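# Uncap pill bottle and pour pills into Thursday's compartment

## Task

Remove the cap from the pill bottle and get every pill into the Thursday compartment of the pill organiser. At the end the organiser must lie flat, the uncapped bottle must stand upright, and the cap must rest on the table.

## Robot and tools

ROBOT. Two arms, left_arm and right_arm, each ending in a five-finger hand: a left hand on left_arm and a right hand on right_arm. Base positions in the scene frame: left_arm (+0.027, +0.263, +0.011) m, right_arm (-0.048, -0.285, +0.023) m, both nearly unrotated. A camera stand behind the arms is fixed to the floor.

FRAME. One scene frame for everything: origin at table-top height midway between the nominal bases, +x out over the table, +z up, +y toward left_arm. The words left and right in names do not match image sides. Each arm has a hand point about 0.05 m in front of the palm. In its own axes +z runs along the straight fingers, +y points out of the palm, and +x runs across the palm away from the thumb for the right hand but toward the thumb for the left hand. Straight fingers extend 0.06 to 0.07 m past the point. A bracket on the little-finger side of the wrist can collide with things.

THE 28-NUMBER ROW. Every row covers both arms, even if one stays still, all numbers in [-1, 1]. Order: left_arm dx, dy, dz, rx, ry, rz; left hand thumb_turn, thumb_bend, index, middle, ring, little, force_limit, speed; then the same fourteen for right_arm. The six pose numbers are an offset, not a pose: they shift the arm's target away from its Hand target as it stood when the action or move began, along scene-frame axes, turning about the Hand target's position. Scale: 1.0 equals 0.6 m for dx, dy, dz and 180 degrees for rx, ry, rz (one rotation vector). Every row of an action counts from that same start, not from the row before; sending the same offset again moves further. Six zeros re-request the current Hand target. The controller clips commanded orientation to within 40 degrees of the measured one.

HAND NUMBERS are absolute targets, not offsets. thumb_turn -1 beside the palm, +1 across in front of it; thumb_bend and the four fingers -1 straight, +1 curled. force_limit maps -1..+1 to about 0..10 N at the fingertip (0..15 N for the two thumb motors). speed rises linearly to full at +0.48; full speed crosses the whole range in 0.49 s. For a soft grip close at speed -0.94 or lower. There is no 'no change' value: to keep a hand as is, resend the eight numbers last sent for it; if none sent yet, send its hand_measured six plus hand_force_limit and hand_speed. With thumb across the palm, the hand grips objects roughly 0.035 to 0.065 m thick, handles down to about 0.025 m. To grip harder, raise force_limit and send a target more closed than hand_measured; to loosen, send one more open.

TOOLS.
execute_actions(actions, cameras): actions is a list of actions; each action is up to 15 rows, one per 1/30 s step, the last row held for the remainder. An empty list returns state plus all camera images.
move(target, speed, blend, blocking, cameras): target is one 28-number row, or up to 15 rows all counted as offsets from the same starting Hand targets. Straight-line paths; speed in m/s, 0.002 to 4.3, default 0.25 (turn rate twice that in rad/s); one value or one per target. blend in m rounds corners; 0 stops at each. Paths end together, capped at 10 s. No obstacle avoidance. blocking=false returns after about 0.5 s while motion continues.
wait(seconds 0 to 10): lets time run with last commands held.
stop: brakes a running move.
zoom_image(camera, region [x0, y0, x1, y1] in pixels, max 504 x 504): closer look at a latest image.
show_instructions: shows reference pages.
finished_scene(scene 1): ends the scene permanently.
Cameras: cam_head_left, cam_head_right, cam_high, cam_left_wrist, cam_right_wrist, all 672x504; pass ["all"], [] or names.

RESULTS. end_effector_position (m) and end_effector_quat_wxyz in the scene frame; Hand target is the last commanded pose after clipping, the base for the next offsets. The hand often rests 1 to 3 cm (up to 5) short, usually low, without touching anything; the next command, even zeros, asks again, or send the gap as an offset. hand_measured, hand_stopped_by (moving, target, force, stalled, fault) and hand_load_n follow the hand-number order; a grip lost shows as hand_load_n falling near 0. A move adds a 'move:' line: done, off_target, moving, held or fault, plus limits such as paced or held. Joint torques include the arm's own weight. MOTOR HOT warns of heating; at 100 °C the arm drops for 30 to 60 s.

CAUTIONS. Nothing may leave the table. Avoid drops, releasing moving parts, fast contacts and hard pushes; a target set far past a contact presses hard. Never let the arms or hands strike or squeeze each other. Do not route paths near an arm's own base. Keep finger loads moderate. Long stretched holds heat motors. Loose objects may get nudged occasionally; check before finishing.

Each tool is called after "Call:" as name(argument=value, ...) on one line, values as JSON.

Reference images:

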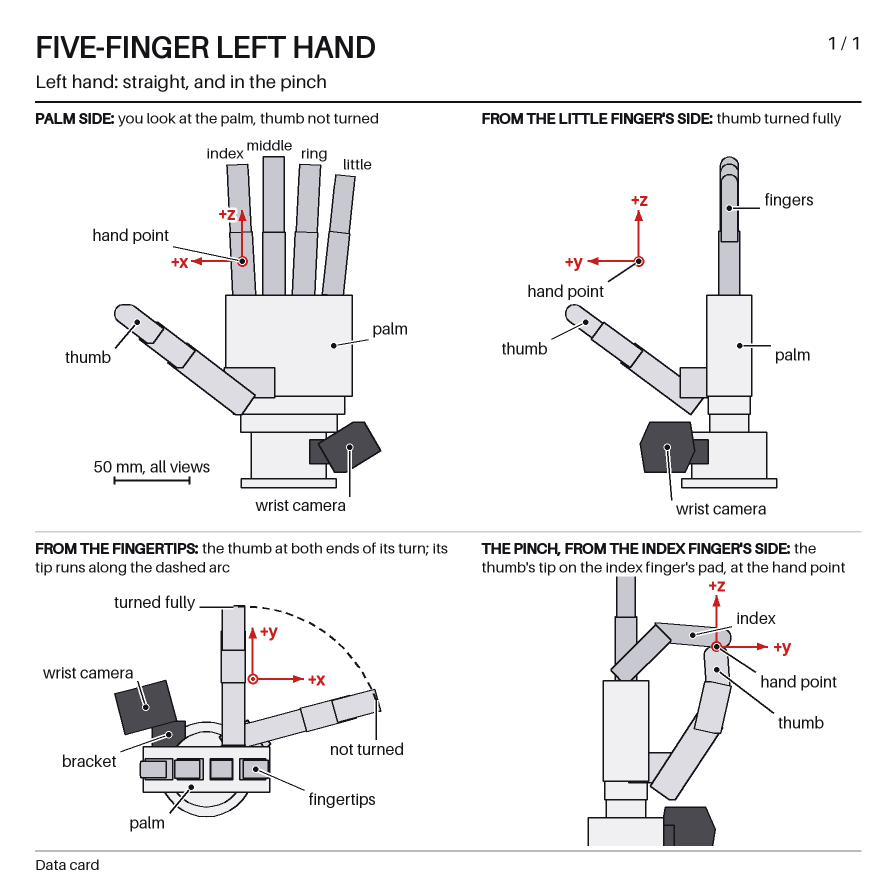

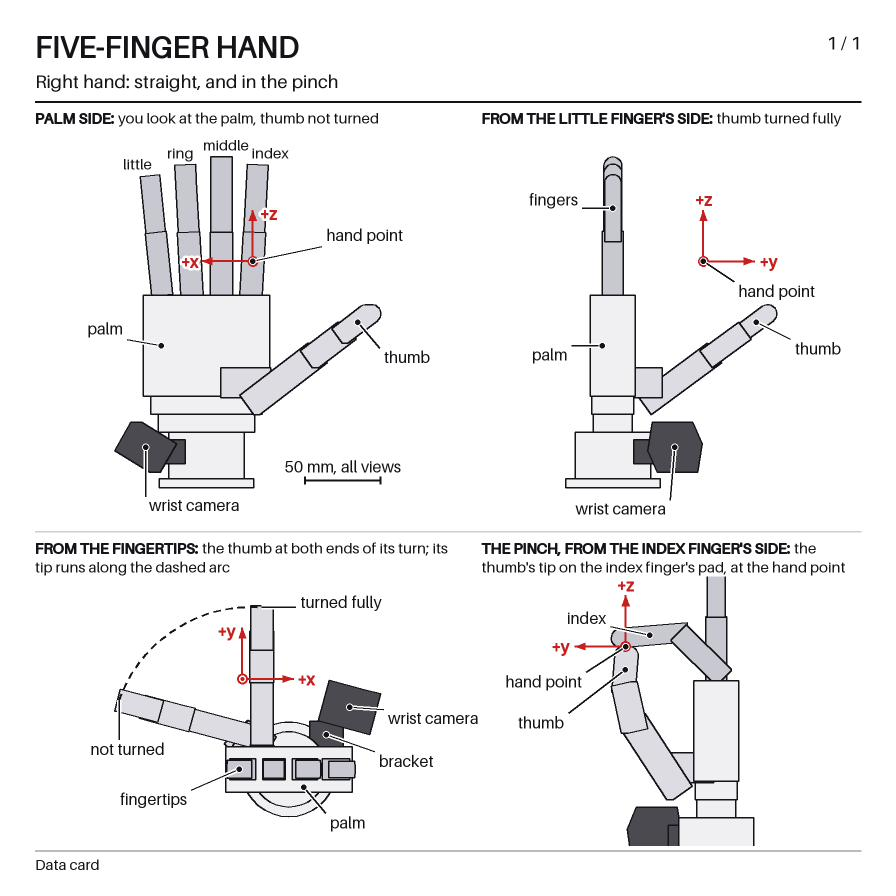

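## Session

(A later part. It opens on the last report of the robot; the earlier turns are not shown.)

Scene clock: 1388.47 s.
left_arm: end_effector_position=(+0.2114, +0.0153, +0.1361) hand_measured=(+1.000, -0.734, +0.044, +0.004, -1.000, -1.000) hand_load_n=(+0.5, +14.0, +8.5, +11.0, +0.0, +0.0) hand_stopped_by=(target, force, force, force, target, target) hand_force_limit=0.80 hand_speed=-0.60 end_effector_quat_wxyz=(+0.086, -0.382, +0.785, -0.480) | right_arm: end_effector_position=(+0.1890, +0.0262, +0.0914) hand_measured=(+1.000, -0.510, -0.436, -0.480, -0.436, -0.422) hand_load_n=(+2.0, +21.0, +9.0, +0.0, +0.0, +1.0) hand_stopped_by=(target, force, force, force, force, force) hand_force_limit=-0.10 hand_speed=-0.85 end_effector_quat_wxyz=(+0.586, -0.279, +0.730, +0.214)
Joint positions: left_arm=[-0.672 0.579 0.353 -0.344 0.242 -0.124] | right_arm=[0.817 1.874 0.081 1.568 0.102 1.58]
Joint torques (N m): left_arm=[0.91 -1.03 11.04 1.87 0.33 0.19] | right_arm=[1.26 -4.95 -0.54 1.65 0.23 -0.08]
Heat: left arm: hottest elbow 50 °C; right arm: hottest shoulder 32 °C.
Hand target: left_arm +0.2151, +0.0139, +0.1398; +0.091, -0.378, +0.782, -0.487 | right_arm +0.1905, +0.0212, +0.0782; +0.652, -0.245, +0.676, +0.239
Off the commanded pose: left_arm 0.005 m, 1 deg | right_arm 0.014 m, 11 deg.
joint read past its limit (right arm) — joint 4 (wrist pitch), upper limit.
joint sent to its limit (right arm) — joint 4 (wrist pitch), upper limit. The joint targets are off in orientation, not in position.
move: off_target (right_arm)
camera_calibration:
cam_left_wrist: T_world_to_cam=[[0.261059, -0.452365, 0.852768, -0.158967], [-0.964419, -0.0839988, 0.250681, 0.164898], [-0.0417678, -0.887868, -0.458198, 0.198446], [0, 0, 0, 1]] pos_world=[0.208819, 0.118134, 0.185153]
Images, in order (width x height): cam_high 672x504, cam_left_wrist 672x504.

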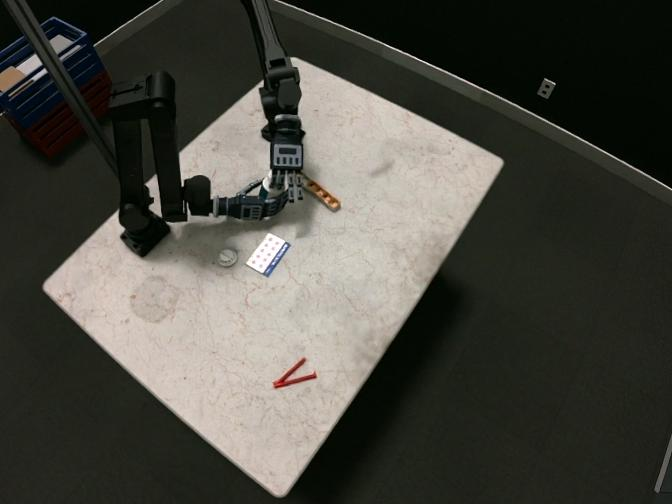

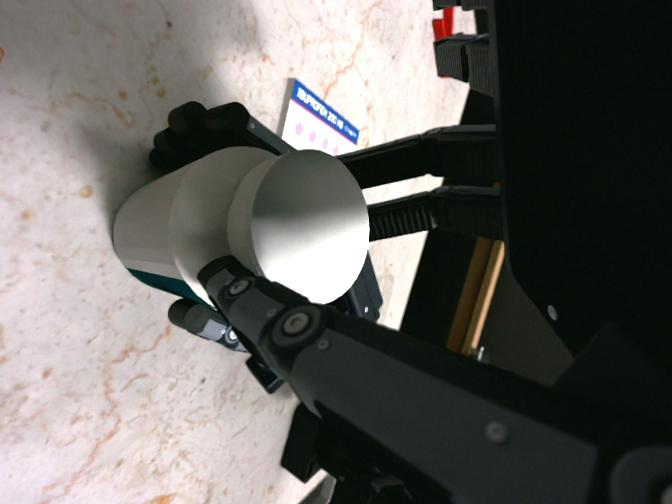

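Call:
move(target=[[0.0075,0.0017,0,0.0141,0.0121,0.0812,1,0.1,0.5,0.5,-1,-1,0.8,-0.6,0,0,0,0,0,0,1,-0.503,-0.2,-0.2,-0.3,-0.3,-0.1,-0.85],[0.015,0.006,-0.0015,0.0282,0.0243,0.1625,1,0.1,0.5,0.5,-1,-1,0.8,-0.6,0,0,0,0,0,0,1,-0.503,-0.2,-0.2,-0.3,-0.3,-0.1,-0.85]], speed=0.22, blend=[0.002,0], cameras=["cam_left_wrist","cam_high"])

Call:
zoom_image(camera="cam_high", region=[200, 150, 320, 250])

Scene clock: 1395.03 s.
left_arm: end_effector_position=(+0.2216, +0.0195, +0.1295) hand_measured=(+1.000, -0.732, +0.046, +0.004, -1.000, -1.000) hand_load_n=(-1.5, +6.0, +3.0, +5.5, +0.0, +0.0) hand_stopped_by=(target, force, force, force, target, target) hand_force_limit=0.80 hand_speed=-0.60 end_effector_quat_wxyz=(+0.189, -0.580, +0.681, -0.404) | right_arm: end_effector_position=(+0.1901, +0.0289, +0.0914) hand_measured=(+1.000, -0.510, -0.436, -0.480, -0.436, -0.422) hand_load_n=(+2.5, +20.5, +10.0, +0.0, +0.0, +1.5) hand_stopped_by=(target, force, force, force, force, force) hand_force_limit=-0.10 hand_speed=-0.85 end_effector_quat_wxyz=(+0.588, -0.282, +0.727, +0.214)
Joint positions: left_arm=[-0.999 0.615 0.404 -0.514 -0.435 -0.624] | right_arm=[0.817 1.877 0.088 1.568 0.098 1.572]
Joint torques (N m): left_arm=[-0.26 -0.21 13.65 0.13 -0.69 0.22] | right_arm=[1.08 -5.3 -1.17 1.66 0.25 -0.01]
Heat: left arm: hottest elbow 50 °C; right arm: hottest shoulder 32 °C.
Hand target: left_arm +0.2241, +0.0175, +0.1388; +0.198, -0.577, +0.685, -0.399 | right_arm +0.1905, +0.0212, +0.0781; +0.652, -0.245, +0.676, +0.239
Off the commanded pose: left_arm 0.010 m, 1 deg | right_arm 0.015 m, 11 deg.
joint read past its limit (right arm) — joint 4 (wrist pitch), upper limit.
joint sent to its limit (right arm) — joint 4 (wrist pitch), upper limit. The joint targets are off in orientation, not in position.
move: off_target (right_arm)
camera_calibration:
cam_left_wrist: T_world_to_cam=[[0.516471, -0.306143, 0.799709, -0.206712], [-0.779021, -0.555705, 0.290377, 0.139676], [0.355505, -0.772961, -0.525497, 0.117909], [0, 0, 0, 1]] pos_world=[0.173655, 0.105474, 0.186711]
Images, in order (width x height): cam_high 672x504, cam_left_wrist 672x504.

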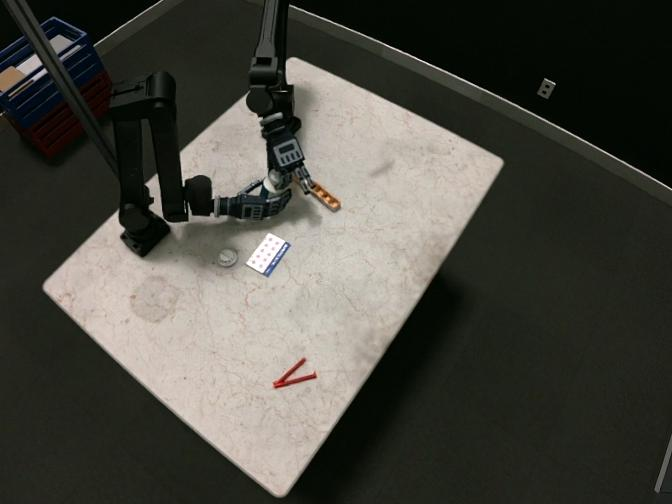

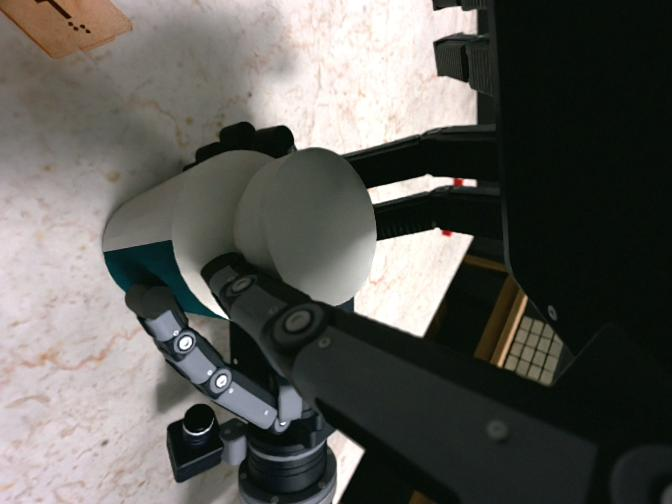

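Scaled by 4.200 from the camera's 672x504 image, which has a finer 960x720 frame.

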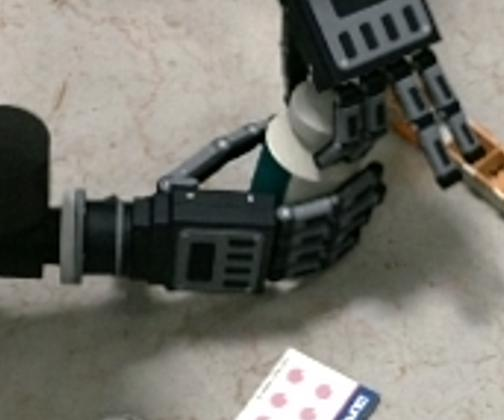

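Call:
move(target=[[0,0,0,0,0,0,1,-1,-0.5,-0.5,-1,-1,-0.5,0.2,0,0,0,0,0,0,1,-0.503,-0.2,-0.2,-0.3,-0.3,-0.1,-0.85],[0,0,0.06,0,0,0,1,-1,-0.5,-0.5,-1,-1,-0.5,0.2,0,0,0,0,0,0,1,-0.503,-0.2,-0.2,-0.3,-0.3,-0.1,-0.85],[-0.015,-0.006,0.07,-0.0282,-0.0243,-0.1625,1,-1,-0.5,-0.5,-1,-1,-0.5,0.2,0,0,0,0,0,0,1,-0.503,-0.2,-0.2,-0.3,-0.3,-0.1,-0.85],[-0.015,-0.006,0.0062,-0.0282,-0.0243,-0.1625,1,-1,-0.5,-0.5,-1,-1,-0.5,0.2,0,0,0,0,0,0,1,-0.503,-0.2,-0.2,-0.3,-0.3,-0.1,-0.85]], speed=0.2, blend=[0,0.01,0.01,0], cameras=["cam_left_wrist"])

Scene clock: 1410.73 s.
left_arm: end_effector_position=(+0.2079, +0.0141, +0.1389) hand_measured=(+1.000, -1.000, -0.500, -0.500, -1.000, -1.000) hand_load_n=(+0.0, +0.0, +0.0, +0.0, +0.0, +0.0) hand_stopped_by=(target, target, target, target, target, target) hand_force_limit=-0.50 hand_speed=0.20 end_effector_quat_wxyz=(+0.084, -0.379, +0.786, -0.481) | right_arm: end_effector_position=(+0.1905, +0.0285, +0.0916) hand_measured=(+1.000, -0.510, -0.436, -0.480, -0.436, -0.422) hand_load_n=(+2.5, +20.5, +10.0, +0.0, +0.0, +1.0) hand_stopped_by=(target, force, force, force, force, force) hand_force_limit=-0.10 hand_speed=-0.85 end_effector_quat_wxyz=(+0.588, -0.280, +0.728, +0.214)
Joint positions: left_arm=[-0.684 0.57 0.359 -0.359 0.24 -0.125] | right_arm=[0.817 1.877 0.088 1.568 0.1 1.575]
Joint torques (N m): left_arm=[1.85 -0.56 11.23 2.06 0.42 0.2] | right_arm=[1.2 -5.3 -1.16 1.65 0.22 -0.04]
Heat: left arm: hottest elbow 50 °C; right arm: hottest shoulder 32 °C.
Hand target: left_arm +0.2151, +0.0139, +0.1425; +0.091, -0.378, +0.782, -0.487 | right_arm +0.1904, +0.0212, +0.0781; +0.652, -0.245, +0.676, +0.239
Off the commanded pose: left_arm 0.008 m, 1 deg | right_arm 0.015 m, 11 deg.
joint read past its limit (right arm) — joint 4 (wrist pitch), upper limit.
joint sent to its limit (right arm) — joint 4 (wrist pitch), upper limit. The joint targets are off in orientation, not in position.
move: off_target (right_arm)
camera_calibration:
cam_left_wrist: T_world_to_cam=[[0.256987, -0.454739, 0.852742, -0.160177], [-0.965145, -0.0755382, 0.250579, 0.160726], [-0.0495335, -0.887415, -0.458302, 0.200169], [0, 0, 0, 1]] pos_world=[0.206202, 0.116935, 0.188053]
Images, in order (width x height): cam_left_wrist 672x504.

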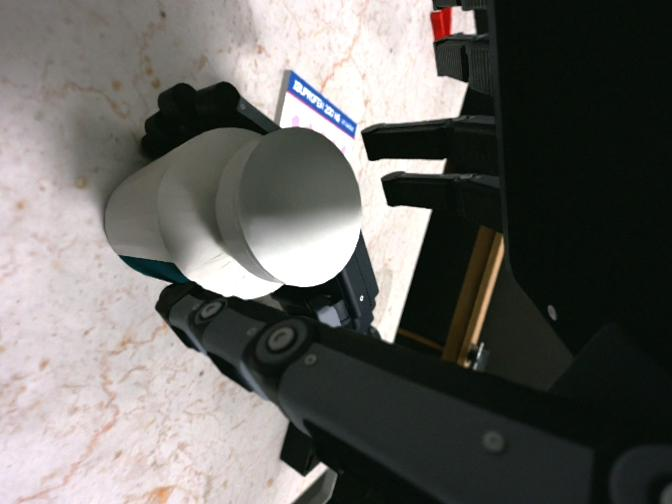

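Call:
move(target=[[0.013,0.017,0.004,0,0,0,1,-1,-0.5,-0.5,-1,-1,-0.5,0.2,0,0,0,0,0,0,1,-0.503,-0.2,-0.2,-0.3,-0.3,-0.1,-0.85]], speed=0.1, cameras=["cam_left_wrist"])

Scene clock: 1415.73 s.
left_arm: end_effector_position=(+0.2167, +0.0233, +0.1399) hand_measured=(+1.000, -1.000, -0.500, -0.500, -1.000, -1.000) hand_load_n=(+0.0, +0.0, +0.0, +0.0, +0.0, +0.0) hand_stopped_by=(target, target, target, target, target, target) hand_force_limit=-0.50 hand_speed=0.20 end_effector_quat_wxyz=(+0.085, -0.378, +0.784, -0.484) | right_arm: end_effector_position=(+0.1905, +0.0285, +0.0916) hand_measured=(+1.000, -0.510, -0.436, -0.480, -0.436, -0.422) hand_load_n=(+2.5, +20.5, +10.5, +0.0, +0.0, +1.0) hand_stopped_by=(target, force, force, force, force, force) hand_force_limit=-0.10 hand_speed=-0.85 end_effector_quat_wxyz=(+0.588, -0.280, +0.728, +0.214)
Joint positions: left_arm=[-0.612 0.571 0.359 -0.359 0.301 -0.087] | right_arm=[0.817 1.877 0.088 1.568 0.1 1.575]
Joint torques (N m): left_arm=[1.9 -0.62 11.9 1.37 0.43 0.2] | right_arm=[1.14 -5.25 -1.16 1.65 0.22 -0.04]
Heat: left arm: hottest elbow 50 °C; right arm: hottest shoulder 32 °C.
Hand target: left_arm +0.2230, +0.0241, +0.1450; +0.091, -0.378, +0.782, -0.487 | right_arm +0.1904, +0.0212, +0.0781; +0.652, -0.245, +0.676, +0.239
Off the commanded pose: left_arm 0.008 m, 1 deg | right_arm 0.015 m, 11 deg.
joint read past its limit (right arm) — joint 4 (wrist pitch), upper limit.
joint sent to its limit (right arm) — joint 4 (wrist pitch), upper limit. The joint targets are off in orientation, not in position.
move: off_target (right_arm)
camera_calibration:
cam_left_wrist: T_world_to_cam=[[0.251723, -0.448932, 0.857377, -0.158773], [-0.966718, -0.0747733, 0.244673, 0.170844], [-0.0457324, -0.890432, -0.452813, 0.207675], [0, 0, 0, 1]] pos_world=[0.214622, 0.126417, 0.188365]
Images, in order (width x height): cam_left_wrist 672x504.

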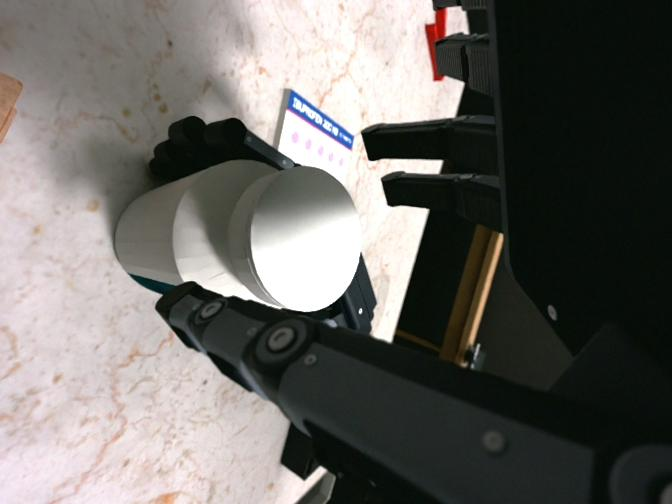

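Call:
move(target=[[-0.011,-0.011,0,0,0,0,1,-1,-0.5,-0.5,-1,-1,-0.5,0.2,0,0,0,0,0,0,1,-0.503,-0.2,-0.2,-0.3,-0.3,-0.1,-0.85],[-0.011,-0.011,0,0,0,0,1,0.1,0.5,0.5,-1,-1,0.8,-0.6,0,0,0,0,0,0,1,-0.503,-0.2,-0.2,-0.3,-0.3,-0.1,-0.85]], speed=0.1, cameras=["cam_left_wrist"])

Scene clock: 1421.00 s.
left_arm: end_effector_position=(+0.2168, +0.0222, +0.1386) hand_measured=(+1.000, -0.750, +0.010, -0.004, -1.000, -1.000) hand_load_n=(+0.0, +15.0, +8.5, +13.5, +0.0, +0.0) hand_stopped_by=(target, force, force, force, target, target) hand_force_limit=0.80 hand_speed=-0.60 end_effector_quat_wxyz=(+0.092, -0.382, +0.784, -0.480) | right_arm: end_effector_position=(+0.1902, +0.0286, +0.0913) hand_measured=(+1.000, -0.510, -0.436, -0.480, -0.436, -0.422) hand_load_n=(+1.5, +21.0, +9.0, -0.5, +0.5, +1.5) hand_stopped_by=(target, force, force, force, force, force) hand_force_limit=-0.10 hand_speed=-0.85 end_effector_quat_wxyz=(+0.588, -0.282, +0.727, +0.213)
Joint positions: left_arm=[-0.633 0.571 0.359 -0.359 0.266 -0.098] | right_arm=[0.817 1.877 0.088 1.568 0.1 1.572]
Joint torques (N m): left_arm=[-0.85 -1.14 11.56 1.46 0.13 0.05] | right_arm=[1.14 -5.3 -1.16 1.65 0.19 -0.01]
Heat: left arm: hottest elbow 51 °C; right arm: hottest shoulder 32 °C.
Hand target: left_arm +0.2163, +0.0175, +0.1450; +0.091, -0.378, +0.782, -0.487 | right_arm +0.1905, +0.0212, +0.0781; +0.652, -0.245, +0.676, +0.239
Off the commanded pose: left_arm 0.008 m, 1 deg | right_arm 0.015 m, 11 deg.
joint read past its limit (right arm) — joint 4 (wrist pitch), upper limit.
joint sent to its limit (right arm) — joint 4 (wrist pitch), upper limit. The joint targets are off in orientation, not in position.
move: off_target (right_arm)
camera_calibration:
cam_left_wrist: T_world_to_cam=[[0.255786, -0.453898, 0.853551, -0.158388], [-0.966191, -0.090465, 0.241434, 0.171939], [-0.0323701, -0.886449, -0.461692, 0.20439], [0, 0, 0, 1]] pos_world=[0.213256, 0.124844, 0.188046]
Images, in order (width x height): cam_left_wrist 672x504.

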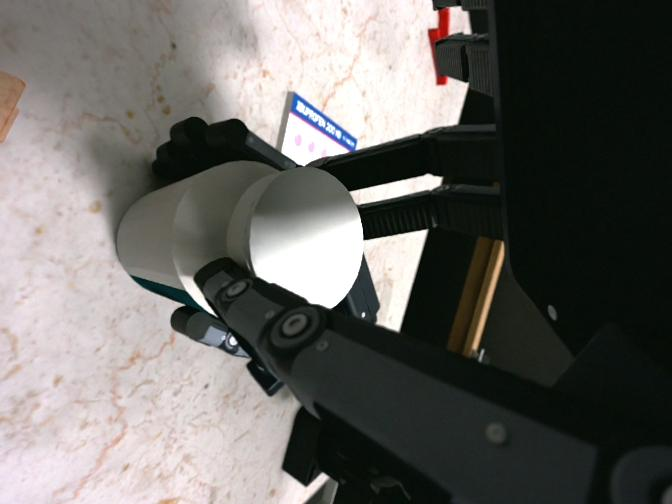

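Call:
move(target=[[0,0,-0.035,0,0,0,1,0.1,0.5,0.5,-1,-1,0.8,-0.6,0,0,0,0,0,0,1,-0.503,-0.2,-0.2,-0.3,-0.3,-0.1,-0.85]], speed=0.08)

Scene clock: 1424.00 s.
left_arm: end_effector_position=(+0.2189, +0.0201, +0.1291) hand_measured=(+1.000, -0.746, +0.012, -0.002, -1.000, -1.000) hand_load_n=(+0.5, +1.0, +0.5, +1.0, +0.0, +0.0) hand_stopped_by=(target, force, force, force, target, target) hand_force_limit=0.80 hand_speed=-0.60 end_effector_quat_wxyz=(+0.094, -0.381, +0.779, -0.489) | right_arm: end_effector_position=(+0.1918, +0.0277, +0.0918) hand_measured=(+1.000, -0.510, -0.436, -0.480, -0.436, -0.422) hand_load_n=(+2.0, +20.5, +10.0, +0.0, +0.5, +1.0) hand_stopped_by=(target, force, force, force, force, force) hand_force_limit=-0.10 hand_speed=-0.85 end_effector_quat_wxyz=(+0.588, -0.277, +0.729, +0.213)
Joint positions: left_arm=[-0.634 0.583 0.325 -0.291 0.265 -0.106] | right_arm=[0.817 1.877 0.088 1.568 0.107 1.58]
Joint torques (N m): left_arm=[-0.79 -0.32 10.13 1.78 0.13 0.12] | right_arm=[1.32 -5.3 -1.18 1.65 0.05 -0.06]
Heat: left arm: hottest elbow 50 °C; right arm: hottest shoulder 32 °C.
Hand target: left_arm +0.2164, +0.0174, +0.1241; +0.091, -0.378, +0.782, -0.487 | right_arm +0.1905, +0.0212, +0.0782; +0.652, -0.245, +0.676, +0.239
Off the commanded pose: left_arm 0.006 m, 1 deg | right_arm 0.015 m, 11 deg.
joint read past its limit (right arm) — joint 4 (wrist pitch), upper limit.
joint sent to its limit (right arm) — joint 4 (wrist pitch), upper limit. The joint targets are off in orientation, not in position.
move: off_target (right_arm)

Call:
wait(seconds=0.1, cameras=["cam_left_wrist","cam_high"])

Call:
zoom_image(camera="cam_left_wrist", region=[100, 130, 400, 330])

Call:
zoom_image(camera="cam_high", region=[220, 160, 310, 230])

Scene clock: 1428.27 s.
left_arm: end_effector_position=(+0.2189, +0.0201, +0.1291) hand_measured=(+1.000, -0.746, +0.012, -0.002, -1.000, -1.000) hand_load_n=(+0.5, +1.0, +0.5, +1.0, -0.5, +0.0) hand_stopped_by=(target, force, force, force, target, target) hand_force_limit=0.80 hand_speed=-0.60 end_effector_quat_wxyz=(+0.094, -0.381, +0.779, -0.489) | right_arm: end_effector_position=(+0.1918, +0.0277, +0.0918) hand_measured=(+1.000, -0.510, -0.436, -0.480, -0.436, -0.422) hand_load_n=(+2.0, +20.5, +10.0, +0.0, +0.5, +1.0) hand_stopped_by=(target, force, force, force, force, force) hand_force_limit=-0.10 hand_speed=-0.85 end_effector_quat_wxyz=(+0.588, -0.277, +0.729, +0.213)
Joint positions: left_arm=[-0.634 0.583 0.325 -0.291 0.265 -0.106] | right_arm=[0.817 1.877 0.088 1.568 0.107 1.58]
Joint torques (N m): left_arm=[-0.73 -0.21 10.15 1.8 0.13 0.12] | right_arm=[1.26 -5.3 -1.18 1.65 0.05 -0.07]
Heat: left arm: hottest elbow 50 °C; right arm: hottest shoulder 32 °C.
Hand target: left_arm +0.2164, +0.0174, +0.1241; +0.091, -0.378, +0.782, -0.487 | right_arm +0.1905, +0.0212, +0.0782; +0.652, -0.245, +0.676, +0.239
Off the commanded pose: left_arm 0.006 m, 1 deg | right_arm 0.015 m, 11 deg.
joint read past its limit (right arm) — joint 4 (wrist pitch), upper limit.
wait: 0.10 s; at rest from the start
camera_calibration:
cam_left_wrist: T_world_to_cam=[[0.246797, -0.439124, 0.863864, -0.151412], [-0.968779, -0.0900604, 0.23099, 0.177885], [-0.0236334, -0.893901, -0.447641, 0.194504], [0, 0, 0, 1]] pos_world=[0.214296, 0.123399, 0.176777]
Images, in order (width x height): cam_high 672x504, cam_left_wrist 672x504.

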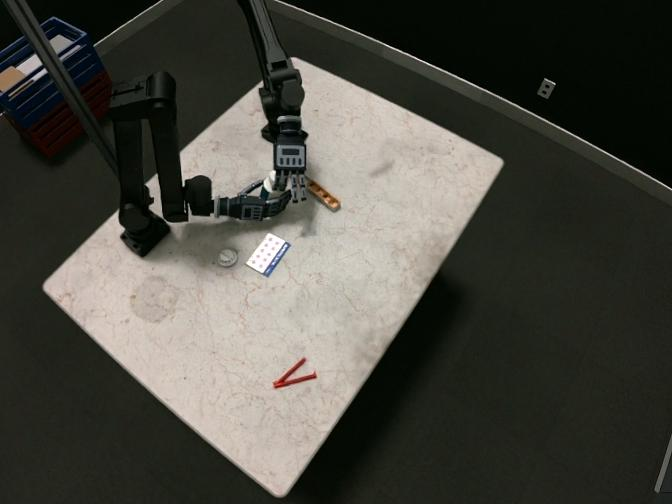

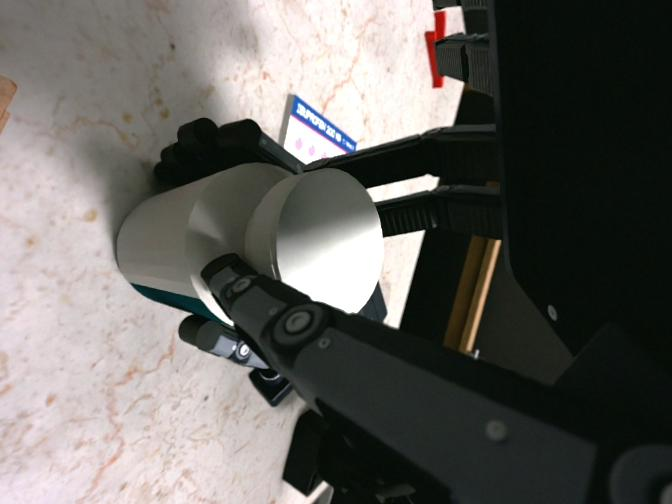

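Scaled by 1.680 from the camera's 672x504 image, which has a finer 960x720 frame.

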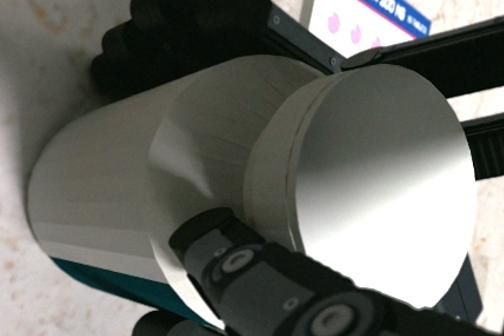

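Scaled by 5.600 from the camera's 672x504 image, which has a finer 960x720 frame.

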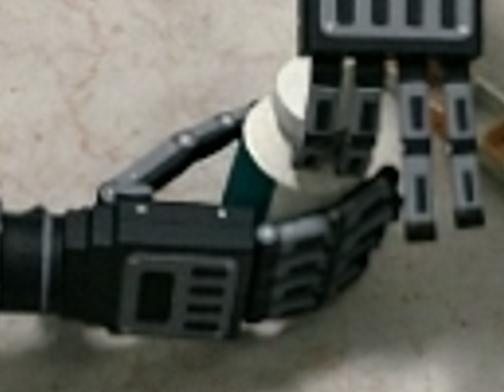

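Call:
move(target=[[0,0,0,0,0,0,1,0.2,0.6,0.6,-1,-1,0.4,-0.7,0,0,-0.02,0,0,0,1,-0.503,-0.2,-0.2,-0.3,-0.3,-0.1,-0.85]], speed=0.08, cameras=["cam_left_wrist"])

Scene clock: 1450.00 s.
left_arm: end_effector_position=(+0.2196, +0.0199, +0.1288) hand_measured=(+1.000, -0.732, +0.060, +0.046, -1.000, -1.000) hand_load_n=(+1.0, +12.5, +9.5, +10.0, +0.0, +0.0) hand_stopped_by=(target, force, force, force, target, target) hand_force_limit=0.40 hand_speed=-0.70 end_effector_quat_wxyz=(+0.095, -0.382, +0.779, -0.489) | right_arm: end_effector_position=(+0.1918, +0.0279, +0.0908) hand_measured=(+1.000, -0.510, -0.436, -0.480, -0.436, -0.422) hand_load_n=(+4.0, +20.5, +9.5, +0.0, +0.0, +1.0) hand_stopped_by=(target, force, force, force, force, force) hand_force_limit=-0.10 hand_speed=-0.85 end_effector_quat_wxyz=(+0.586, -0.275, +0.731, +0.215)
Joint positions: left_arm=[-0.634 0.586 0.325 -0.288 0.264 -0.106] | right_arm=[0.817 1.881 0.089 1.568 0.106 1.586]
Joint torques (N m): left_arm=[-0.73 -0.56 10.13 1.65 0.19 0.12] | right_arm=[1.32 -2.67 -0.85 1.65 0.13 -0.14]
Heat: left arm: hottest elbow 50 °C; right arm: hottest shoulder 32 °C.
Hand target: left_arm +0.2164, +0.0174, +0.1241; +0.091, -0.378, +0.782, -0.487 | right_arm +0.1905, +0.0212, +0.0662; +0.652, -0.245, +0.676, +0.239
Off the commanded pose: left_arm 0.006 m, 1 deg | right_arm 0.026 m, 11 deg.
joint read past its limit (right arm) — joint 4 (wrist pitch), upper limit.
joint sent to its limit (right arm) — joint 4 (wrist pitch), upper limit. The joint targets are off in orientation, not in position.
move: off_target (right_arm)
camera_calibration:
cam_left_wrist: T_world_to_cam=[[0.246683, -0.439235, 0.86384, -0.151432], [-0.968844, -0.091418, 0.230185, 0.178823], [-0.0221346, -0.893709, -0.448101, 0.193986], [0, 0, 0, 1]] pos_world=[0.214901, 0.1232, 0.176576]
Images, in order (width x height): cam_left_wrist 672x504.

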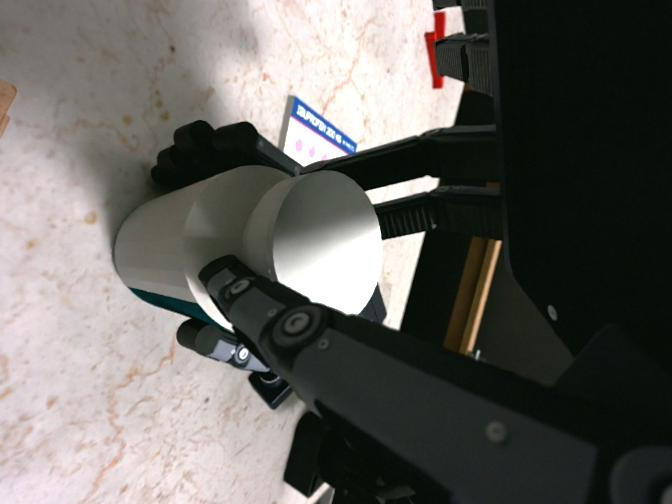

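Call:
move(target=[[0,0,0.07,0,0,0,1,0.2,0.6,0.6,-1,-1,0.4,-0.7,0,0,-0.02,0,0,0,1,-0.503,-0.2,-0.2,-0.3,-0.3,-0.1,-0.85],[0,0,0.1,0,0,0,1,0.2,0.6,0.6,-1,-1,0.4,-0.7,0,0,-0.04,0,0,0,1,-0.503,-0.2,-0.2,-0.3,-0.3,-0.1,-0.85]], speed=0.06, cameras=["cam_left_wrist"])

Scene clock: 1458.47 s.
left_arm: end_effector_position=(+0.2125, +0.0314, +0.1310) hand_measured=(+1.000, -0.734, +0.060, +0.044, -1.000, -1.000) hand_load_n=(+2.5, +16.0, +11.5, +18.0, -0.5, +0.0) hand_stopped_by=(target, force, force, force, target, target) hand_force_limit=0.40 hand_speed=-0.70 end_effector_quat_wxyz=(+0.092, -0.392, +0.796, -0.452) | right_arm: end_effector_position=(+0.1848, +0.0391, +0.0855) hand_measured=(+1.000, -0.512, -0.434, -0.480, -0.436, -0.422) hand_load_n=(+10.0, +22.5, +2.5, +0.0, +0.0, +1.5) hand_stopped_by=(target, force, force, force, force, force) hand_force_limit=-0.10 hand_speed=-0.85 end_effector_quat_wxyz=(+0.573, -0.290, +0.729, +0.239)
Joint positions: left_arm=[-0.634 0.572 0.372 -0.431 0.241 -0.085] | right_arm=[0.823 1.908 0.108 1.568 0.052 1.599]
Joint torques (N m): left_arm=[-0.79 -3.02 18.39 -0.06 1.1 -0.09] | right_arm=[0.09 0.38 -1.58 1.65 1.74 -0.41]
Heat: left arm: hottest elbow 50 °C; right arm: hottest shoulder 32 °C.
Hand target: left_arm +0.2163, +0.0175, +0.1838; +0.091, -0.378, +0.782, -0.487 | right_arm +0.1905, +0.0213, +0.0422; +0.652, -0.245, +0.676, +0.239
Off the commanded pose: left_arm 0.055 m, 5 deg | right_arm 0.047 m, 12 deg.
joint read past its limit (right arm) — joint 4 (wrist pitch), upper limit.
joint sent to its limit (right arm) — joint 4 (wrist pitch), upper limit. The joint targets are off in position and orientation.
move: off_target (left_arm, right_arm)
camera_calibration:
cam_left_wrist: T_world_to_cam=[[0.289213, -0.494855, 0.819435, -0.147981], [-0.95654, -0.116095, 0.267493, 0.165683], [-0.0372377, -0.861185, -0.506925, 0.215035], [0, 0, 0, 1]] pos_world=[0.209287, 0.131191, 0.185948]
Images, in order (width x height): cam_left_wrist 672x504.

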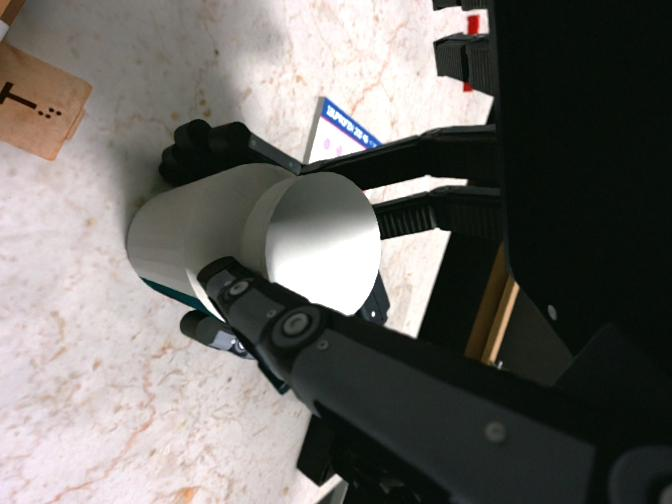

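Call:
move(target=[[0,0,-0.08,0,0,0,1,0.2,0.6,0.6,-1,-1,0.4,-0.7,0,0,0.055,0,0,0,1,-0.503,-0.2,-0.2,-0.3,-0.3,-0.1,-0.85],[0,0,-0.06,0,0,0,1,-1,-0.5,-0.5,-1,-1,-0.5,0.2,0,0,0.055,0,0,0,1,-0.503,-0.2,-0.2,-0.3,-0.3,-0.1,-0.85],[0,0,0.02,0,0,0,1,-1,-0.5,-0.5,-1,-1,-0.5,0.2,0,0,0.055,0,0,0,1,-0.503,-0.2,-0.2,-0.3,-0.3,-0.1,-0.85],[0,0,-0.065,0,0,0,1,-1,-0.5,-0.5,-1,-1,-0.5,0.2,0,0,0.055,0,0,0,1,-0.503,-0.2,-0.2,-0.3,-0.3,-0.1,-0.85]], speed=0.1, cameras=["cam_left_wrist"])

Scene clock: 1493.40 s.
left_arm: end_effector_position=(+0.2163, +0.0228, +0.1420) hand_measured=(+1.000, -1.000, -0.500, -0.500, -1.000, -1.000) hand_load_n=(+0.0, +0.0, +0.0, +0.0, +0.0, +0.0) hand_stopped_by=(target, target, target, target, target, target) hand_force_limit=-0.50 hand_speed=0.20 end_effector_quat_wxyz=(+0.093, -0.383, +0.784, -0.480) | right_arm: end_effector_position=(+0.1909, +0.0326, +0.0873) hand_measured=(+1.000, -0.512, -0.434, -0.480, -0.436, -0.422) hand_load_n=(+8.5, +20.5, +6.5, +0.0, +1.0, +2.0) hand_stopped_by=(target, force, force, force, force, force) hand_force_limit=-0.10 hand_speed=-0.85 end_effector_quat_wxyz=(+0.582, -0.279, +0.731, +0.220)
Joint positions: left_arm=[-0.635 0.562 0.366 -0.374 0.261 -0.1] | right_arm=[0.823 1.896 0.1 1.568 0.098 1.59]
Joint torques (N m): left_arm=[-0.67 -0.79 11.02 1.98 0.33 0.07] | right_arm=[0.79 -6.48 -2.11 1.63 0.44 -0.16]
Heat: left arm: hottest elbow 52 °C; right arm: hottest wrist yaw 34 °C.
Hand target: left_arm +0.2163, +0.0174, +0.1450; +0.091, -0.378, +0.782, -0.487 | right_arm +0.1905, +0.0212, +0.0751; +0.652, -0.245, +0.676, +0.239
Off the commanded pose: left_arm 0.006 m, 1 deg | right_arm 0.017 m, 11 deg.
joint read past its limit (right arm) — joint 4 (wrist pitch), upper limit.
joint sent to its limit (right arm) — joint 4 (wrist pitch), upper limit. The joint targets are off in orientation, not in position.
move: off_target (right_arm); target 2's new numbers were sent with left_arm's hand 0.019 m and 2 deg from that target
camera_calibration:
cam_left_wrist: T_world_to_cam=[[0.256689, -0.45362, 0.853428, -0.161011], [-0.96606, -0.0939681, 0.24062, 0.170774], [-0.0289548, -0.886227, -0.462345, 0.205744], [0, 0, 0, 1]] pos_world=[0.212265, 0.125345, 0.191444]
Images, in order (width x height): cam_left_wrist 672x504.

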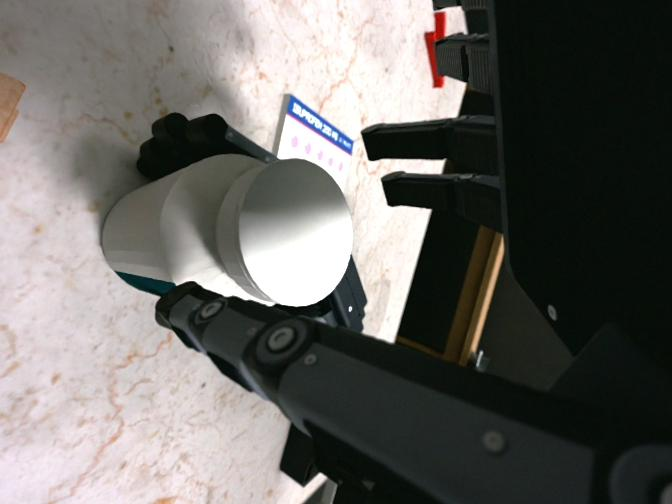

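Call:
move(target=[[0,0,0,0,0,0,1,0.2,0.6,0.6,-1,-1,1,-0.4,0,0,0,0,0,0,1,-0.503,-0.2,-0.2,-0.3,-0.3,-0.1,-0.85],[0.0075,0.003,-0.01,0.0141,0.0121,0.0812,1,0.2,0.6,0.6,-1,-1,1,-0.4,0,0,0,0,0,0,1,-0.503,-0.2,-0.2,-0.3,-0.3,-0.1,-0.85]], speed=0.2, cameras=["cam_left_wrist"])

Scene clock: 1500.20 s.
left_arm: end_effector_position=(+0.2216, +0.0190, +0.1396) hand_measured=(+1.000, -0.748, +0.038, -0.022, -1.000, -1.000) hand_load_n=(-7.5, +16.5, +5.5, +12.5, +0.0, +0.0) hand_stopped_by=(target, force, force, force, target, target) hand_force_limit=1.00 hand_speed=-0.40 end_effector_quat_wxyz=(+0.145, -0.475, +0.739, -0.456) | right_arm: end_effector_position=(+0.1924, +0.0315, +0.0874) hand_measured=(+1.000, -0.512, -0.434, -0.480, -0.436, -0.422) hand_load_n=(+5.5, +18.5, +9.5, +0.0, +0.5, +1.0) hand_stopped_by=(target, force, force, force, force, force) hand_force_limit=-0.10 hand_speed=-0.85 end_effector_quat_wxyz=(+0.584, -0.277, +0.732, +0.216)
Joint positions: left_arm=[-0.814 0.544 0.365 -0.397 -0.089 -0.321] | right_arm=[0.822 1.896 0.099 1.568 0.106 1.589]
Joint torques (N m): left_arm=[-0.5 -0.09 11.92 0.53 -0.49 0.01] | right_arm=[0.91 -6.42 -2.1 1.65 0.18 -0.14]
Heat: left arm: hottest elbow 52 °C; right arm: hottest wrist yaw 33 °C.
Hand target: left_arm +0.2208, +0.0192, +0.1391; +0.145, -0.481, +0.740, -0.447 | right_arm +0.1904, +0.0211, +0.0751; +0.652, -0.245, +0.676, +0.239
Off the commanded pose: left_arm 0.001 m, 1 deg | right_arm 0.016 m, 11 deg.
joint read past its limit (right arm) — joint 4 (wrist pitch), upper limit.
joint sent to its limit (right arm) — joint 4 (wrist pitch), upper limit. The joint targets are off in orientation, not in position.
move: off_target (right_arm)
camera_calibration:
cam_left_wrist: T_world_to_cam=[[0.370438, -0.395192, 0.840594, -0.186663], [-0.913455, -0.319113, 0.252521, 0.167066], [0.16845, -0.861389, -0.479202, 0.159613], [0, 0, 0, 1]] pos_world=[0.194867, 0.117034, 0.191207]
Images, in order (width x height): cam_left_wrist 672x504.

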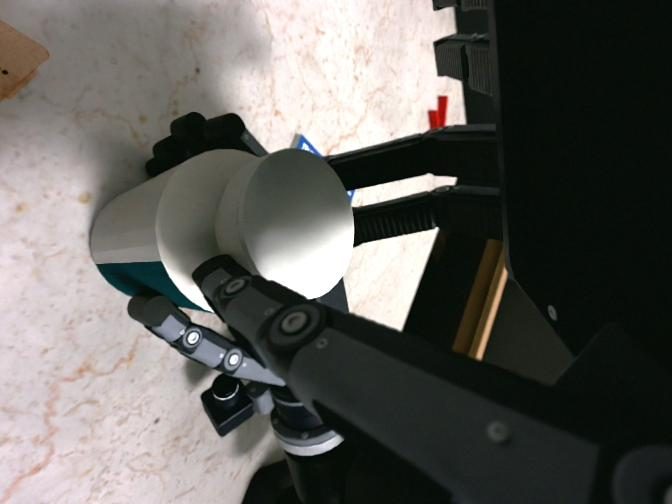

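Call:
move(target=[[0.0075,0.005,-0.017,0.0141,0.0121,0.0812,1,0.2,0.6,0.6,-1,-1,1,-0.4,0,0,0,0,0,0,1,-0.503,-0.2,-0.2,-0.3,-0.3,-0.1,-0.85]], speed=0.2, cameras=["cam_left_wrist"])

Scene clock: 1504.57 s.
left_arm: end_effector_position=(+0.2231, +0.0197, +0.1296) hand_measured=(+1.000, -0.742, +0.038, -0.020, -1.000, -1.000) hand_load_n=(-2.5, +2.0, +0.0, +0.5, +0.0, +0.0) hand_stopped_by=(target, force, force, force, target, target) hand_force_limit=1.00 hand_speed=-0.40 end_effector_quat_wxyz=(+0.185, -0.577, +0.678, -0.415) | right_arm: end_effector_position=(+0.1924, +0.0315, +0.0868) hand_measured=(+1.000, -0.512, -0.434, -0.480, -0.436, -0.422) hand_load_n=(+5.5, +19.0, +9.0, +0.0, +0.5, +1.5) hand_stopped_by=(target, force, force, force, force, force) hand_force_limit=-0.10 hand_speed=-0.85 end_effector_quat_wxyz=(+0.585, -0.280, +0.731, +0.213)
Joint positions: left_arm=[-0.983 0.599 0.388 -0.486 -0.414 -0.609] | right_arm=[0.822 1.896 0.099 1.568 0.108 1.58]
Joint torques (N m): left_arm=[0.15 0.67 12.51 0.17 -0.85 0.22] | right_arm=[0.85 -6.42 -2.07 1.65 0.07 -0.06]
Heat: left arm: hottest elbow 52 °C; right arm: hottest wrist yaw 33 °C.
Hand target: left_arm +0.2253, +0.0223, +0.1287; +0.198, -0.577, +0.685, -0.399 | right_arm +0.1904, +0.0211, +0.0751; +0.652, -0.246, +0.676, +0.239
Off the commanded pose: left_arm 0.003 m, 2 deg | right_arm 0.016 m, 11 deg.
joint read past its limit (right arm) — joint 4 (wrist pitch), upper limit.
joint sent to its limit (right arm) — joint 4 (wrist pitch), upper limit. The joint targets are off in orientation, not in position.
move: off_target (right_arm)
camera_calibration:
cam_left_wrist: T_world_to_cam=[[0.505527, -0.294091, 0.811143, -0.206743], [-0.786663, -0.543264, 0.293302, 0.142047], [0.354407, -0.786368, -0.505984, 0.115649], [0, 0, 0, 1]] pos_world=[0.175271, 0.10731, 0.184552]
Images, in order (width x height): cam_left_wrist 672x504.

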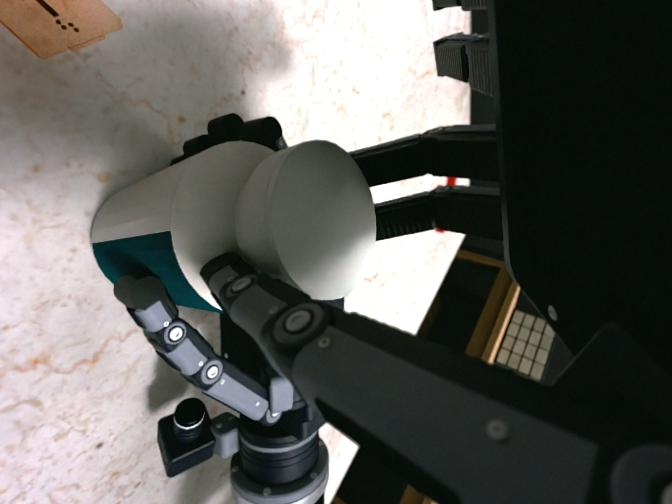

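Call:
zoom_image(camera="cam_left_wrist", region=[200, 130, 390, 310])

Scaled by 2.653 from the camera's 672x504 image, which has a finer 960x720 frame.

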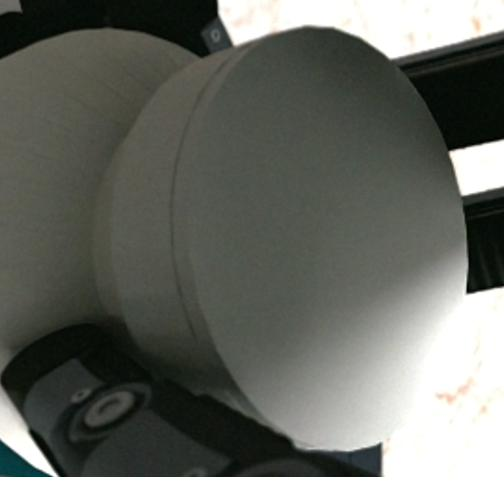

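Call:
move(target=[[0,0,0,0,0,0,1,-1,-0.5,-0.5,-1,-1,-0.5,0.2,0,0,0,0,0,0,1,-0.503,-0.2,-0.2,-0.3,-0.3,-0.1,-0.85],[0,0,0.08,0,0,0,1,-1,-0.5,-0.5,-1,-1,-0.5,0.2,0,0,0,0,0,0,1,-0.503,-0.2,-0.2,-0.3,-0.3,-0.1,-0.85],[-0.0038,0.0062,0.08,-0.0282,-0.0243,-0.1625,1,-1,-0.5,-0.5,-1,-1,-0.5,0.2,0,0,0,0,0,0,1,-0.503,-0.2,-0.2,-0.3,-0.3,-0.1,-0.85],[-0.0038,0.0062,0.0222,-0.0282,-0.0243,-0.1625,1,-1,-0.5,-0.5,-1,-1,-0.5,0.2,0,0,0,0,0,0,1,-0.503,-0.2,-0.2,-0.3,-0.3,-0.1,-0.85],[-0.0147,-0.0072,0.0222,-0.0282,-0.0243,-0.1625,1,-1,-0.5,-0.5,-1,-1,-0.5,0.2,0,0,0,0,0,0,1,-0.503,-0.2,-0.2,-0.3,-0.3,-0.1,-0.85]], speed=0.2, blend=[0,0.01,0.01,0,0], cameras=["cam_left_wrist"])

Scene clock: 1551.97 s.
left_arm: end_effector_position=(+0.2165, +0.0232, +0.1388) hand_measured=(+1.000, -1.000, -0.500, -0.500, -1.000, -1.000) hand_load_n=(+0.0, +0.0, +0.0, +0.0, +0.0, -0.5) hand_stopped_by=(target, target, target, target, target, target) hand_force_limit=-0.50 hand_speed=0.20 end_effector_quat_wxyz=(+0.091, -0.382, +0.785, -0.480) | right_arm: end_effector_position=(+0.1925, +0.0315, +0.0871) hand_measured=(+1.000, -0.512, -0.434, -0.480, -0.436, -0.422) hand_load_n=(+5.0, +19.5, +7.5, +0.0, +0.5, +1.5) hand_stopped_by=(target, force, force, force, force, force) hand_force_limit=-0.10 hand_speed=-0.85 end_effector_quat_wxyz=(+0.585, -0.279, +0.731, +0.214)
Joint positions: left_arm=[-0.63 0.569 0.36 -0.365 0.269 -0.095] | right_arm=[0.822 1.895 0.099 1.568 0.108 1.581]
Joint torques (N m): left_arm=[-0.91 -0.85 10.93 2 0.11 0.03] | right_arm=[0.91 -6.36 -2.07 1.65 0.07 -0.08]
Heat: left arm: hottest elbow 51 °C; right arm: hottest shoulder 32 °C.
Hand target: left_arm +0.2165, +0.0179, +0.1422; +0.091, -0.378, +0.782, -0.487 | right_arm +0.1904, +0.0212, +0.0752; +0.652, -0.245, +0.676, +0.239
Off the commanded pose: left_arm 0.006 m, 1 deg | right_arm 0.016 m, 11 deg.
joint read past its limit (right arm) — joint 4 (wrist pitch), upper limit.
joint sent to its limit (right arm) — joint 4 (wrist pitch), upper limit. The joint targets are off in orientation, not in position.
move: off_target (right_arm)
camera_calibration:
cam_left_wrist: T_world_to_cam=[[0.256305, -0.45548, 0.852552, -0.157988], [-0.966006, -0.0898965, 0.242385, 0.171437], [-0.0337603, -0.885695, -0.463038, 0.205823], [0, 0, 0, 1]] pos_world=[0.213051, 0.125748, 0.188443]
Images, in order (width x height): cam_left_wrist 672x504.

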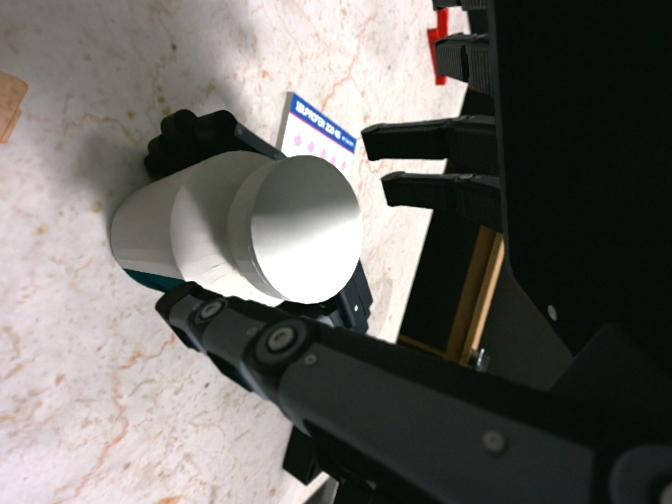

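Call:
move(target=[[0,0,0,0,0,0,1,0.2,0.6,0.6,-1,-1,1,-0.4,0,0,0,0,0,0,1,-0.503,-0.2,-0.2,-0.3,-0.3,-0.1,-0.85],[0,0,0,0,0,0,1,0.2,0.63,0.63,-1,-1,1,-0.4,0,0,0,0,0,0,1,-0.503,-0.2,-0.2,-0.3,-0.3,-0.1,-0.85],[0.004,0.001,0.001,0.0071,0.0061,0.0406,1,0.2,0.66,0.66,-1,-1,1,-0.4,0,0,0,0,0,0,1,-0.503,-0.2,-0.2,-0.3,-0.3,-0.1,-0.85]], speed=0.2)

Scene clock: 1558.23 s.
left_arm: end_effector_position=(+0.2191, +0.0209, +0.1370) hand_measured=(+1.000, -0.746, +0.054, -0.002, -1.000, -1.000) hand_load_n=(-7.0, +19.0, +14.5, +9.5, +0.0, +0.0) hand_stopped_by=(target, force, force, force, target, target) hand_force_limit=1.00 hand_speed=-0.40 end_effector_quat_wxyz=(+0.119, -0.426, +0.767, -0.465) | right_arm: end_effector_position=(+0.1918, +0.0319, +0.0871) hand_measured=(+1.000, -0.512, -0.434, -0.480, -0.436, -0.422) hand_load_n=(+4.5, +19.5, +8.0, +0.0, +0.5, +2.0) hand_stopped_by=(target, force, force, force, force, force) hand_force_limit=-0.10 hand_speed=-0.85 end_effector_quat_wxyz=(+0.586, -0.282, +0.729, +0.213)
Joint positions: left_arm=[-0.721 0.557 0.36 -0.376 0.093 -0.197] | right_arm=[0.822 1.894 0.099 1.568 0.105 1.575]
Joint torques (N m): left_arm=[-0.5 -1.32 11.75 1.02 -0.26 -0.05] | right_arm=[0.79 -6.3 -2.06 1.65 0.11 -0.03]
Heat: left arm: hottest elbow 51 °C; right arm: hottest shoulder 32 °C.
Hand target: left_arm +0.2189, +0.0185, +0.1427; +0.118, -0.430, +0.763, -0.468 | right_arm +0.1905, +0.0212, +0.0752; +0.652, -0.245, +0.676, +0.239
Off the commanded pose: left_arm 0.006 m, 1 deg | right_arm 0.016 m, 11 deg.
joint read past its limit (right arm) — joint 4 (wrist pitch), upper limit.
joint sent to its limit (right arm) — joint 4 (wrist pitch), upper limit. The joint targets are off in orientation, not in position.
move: off_target (right_arm)


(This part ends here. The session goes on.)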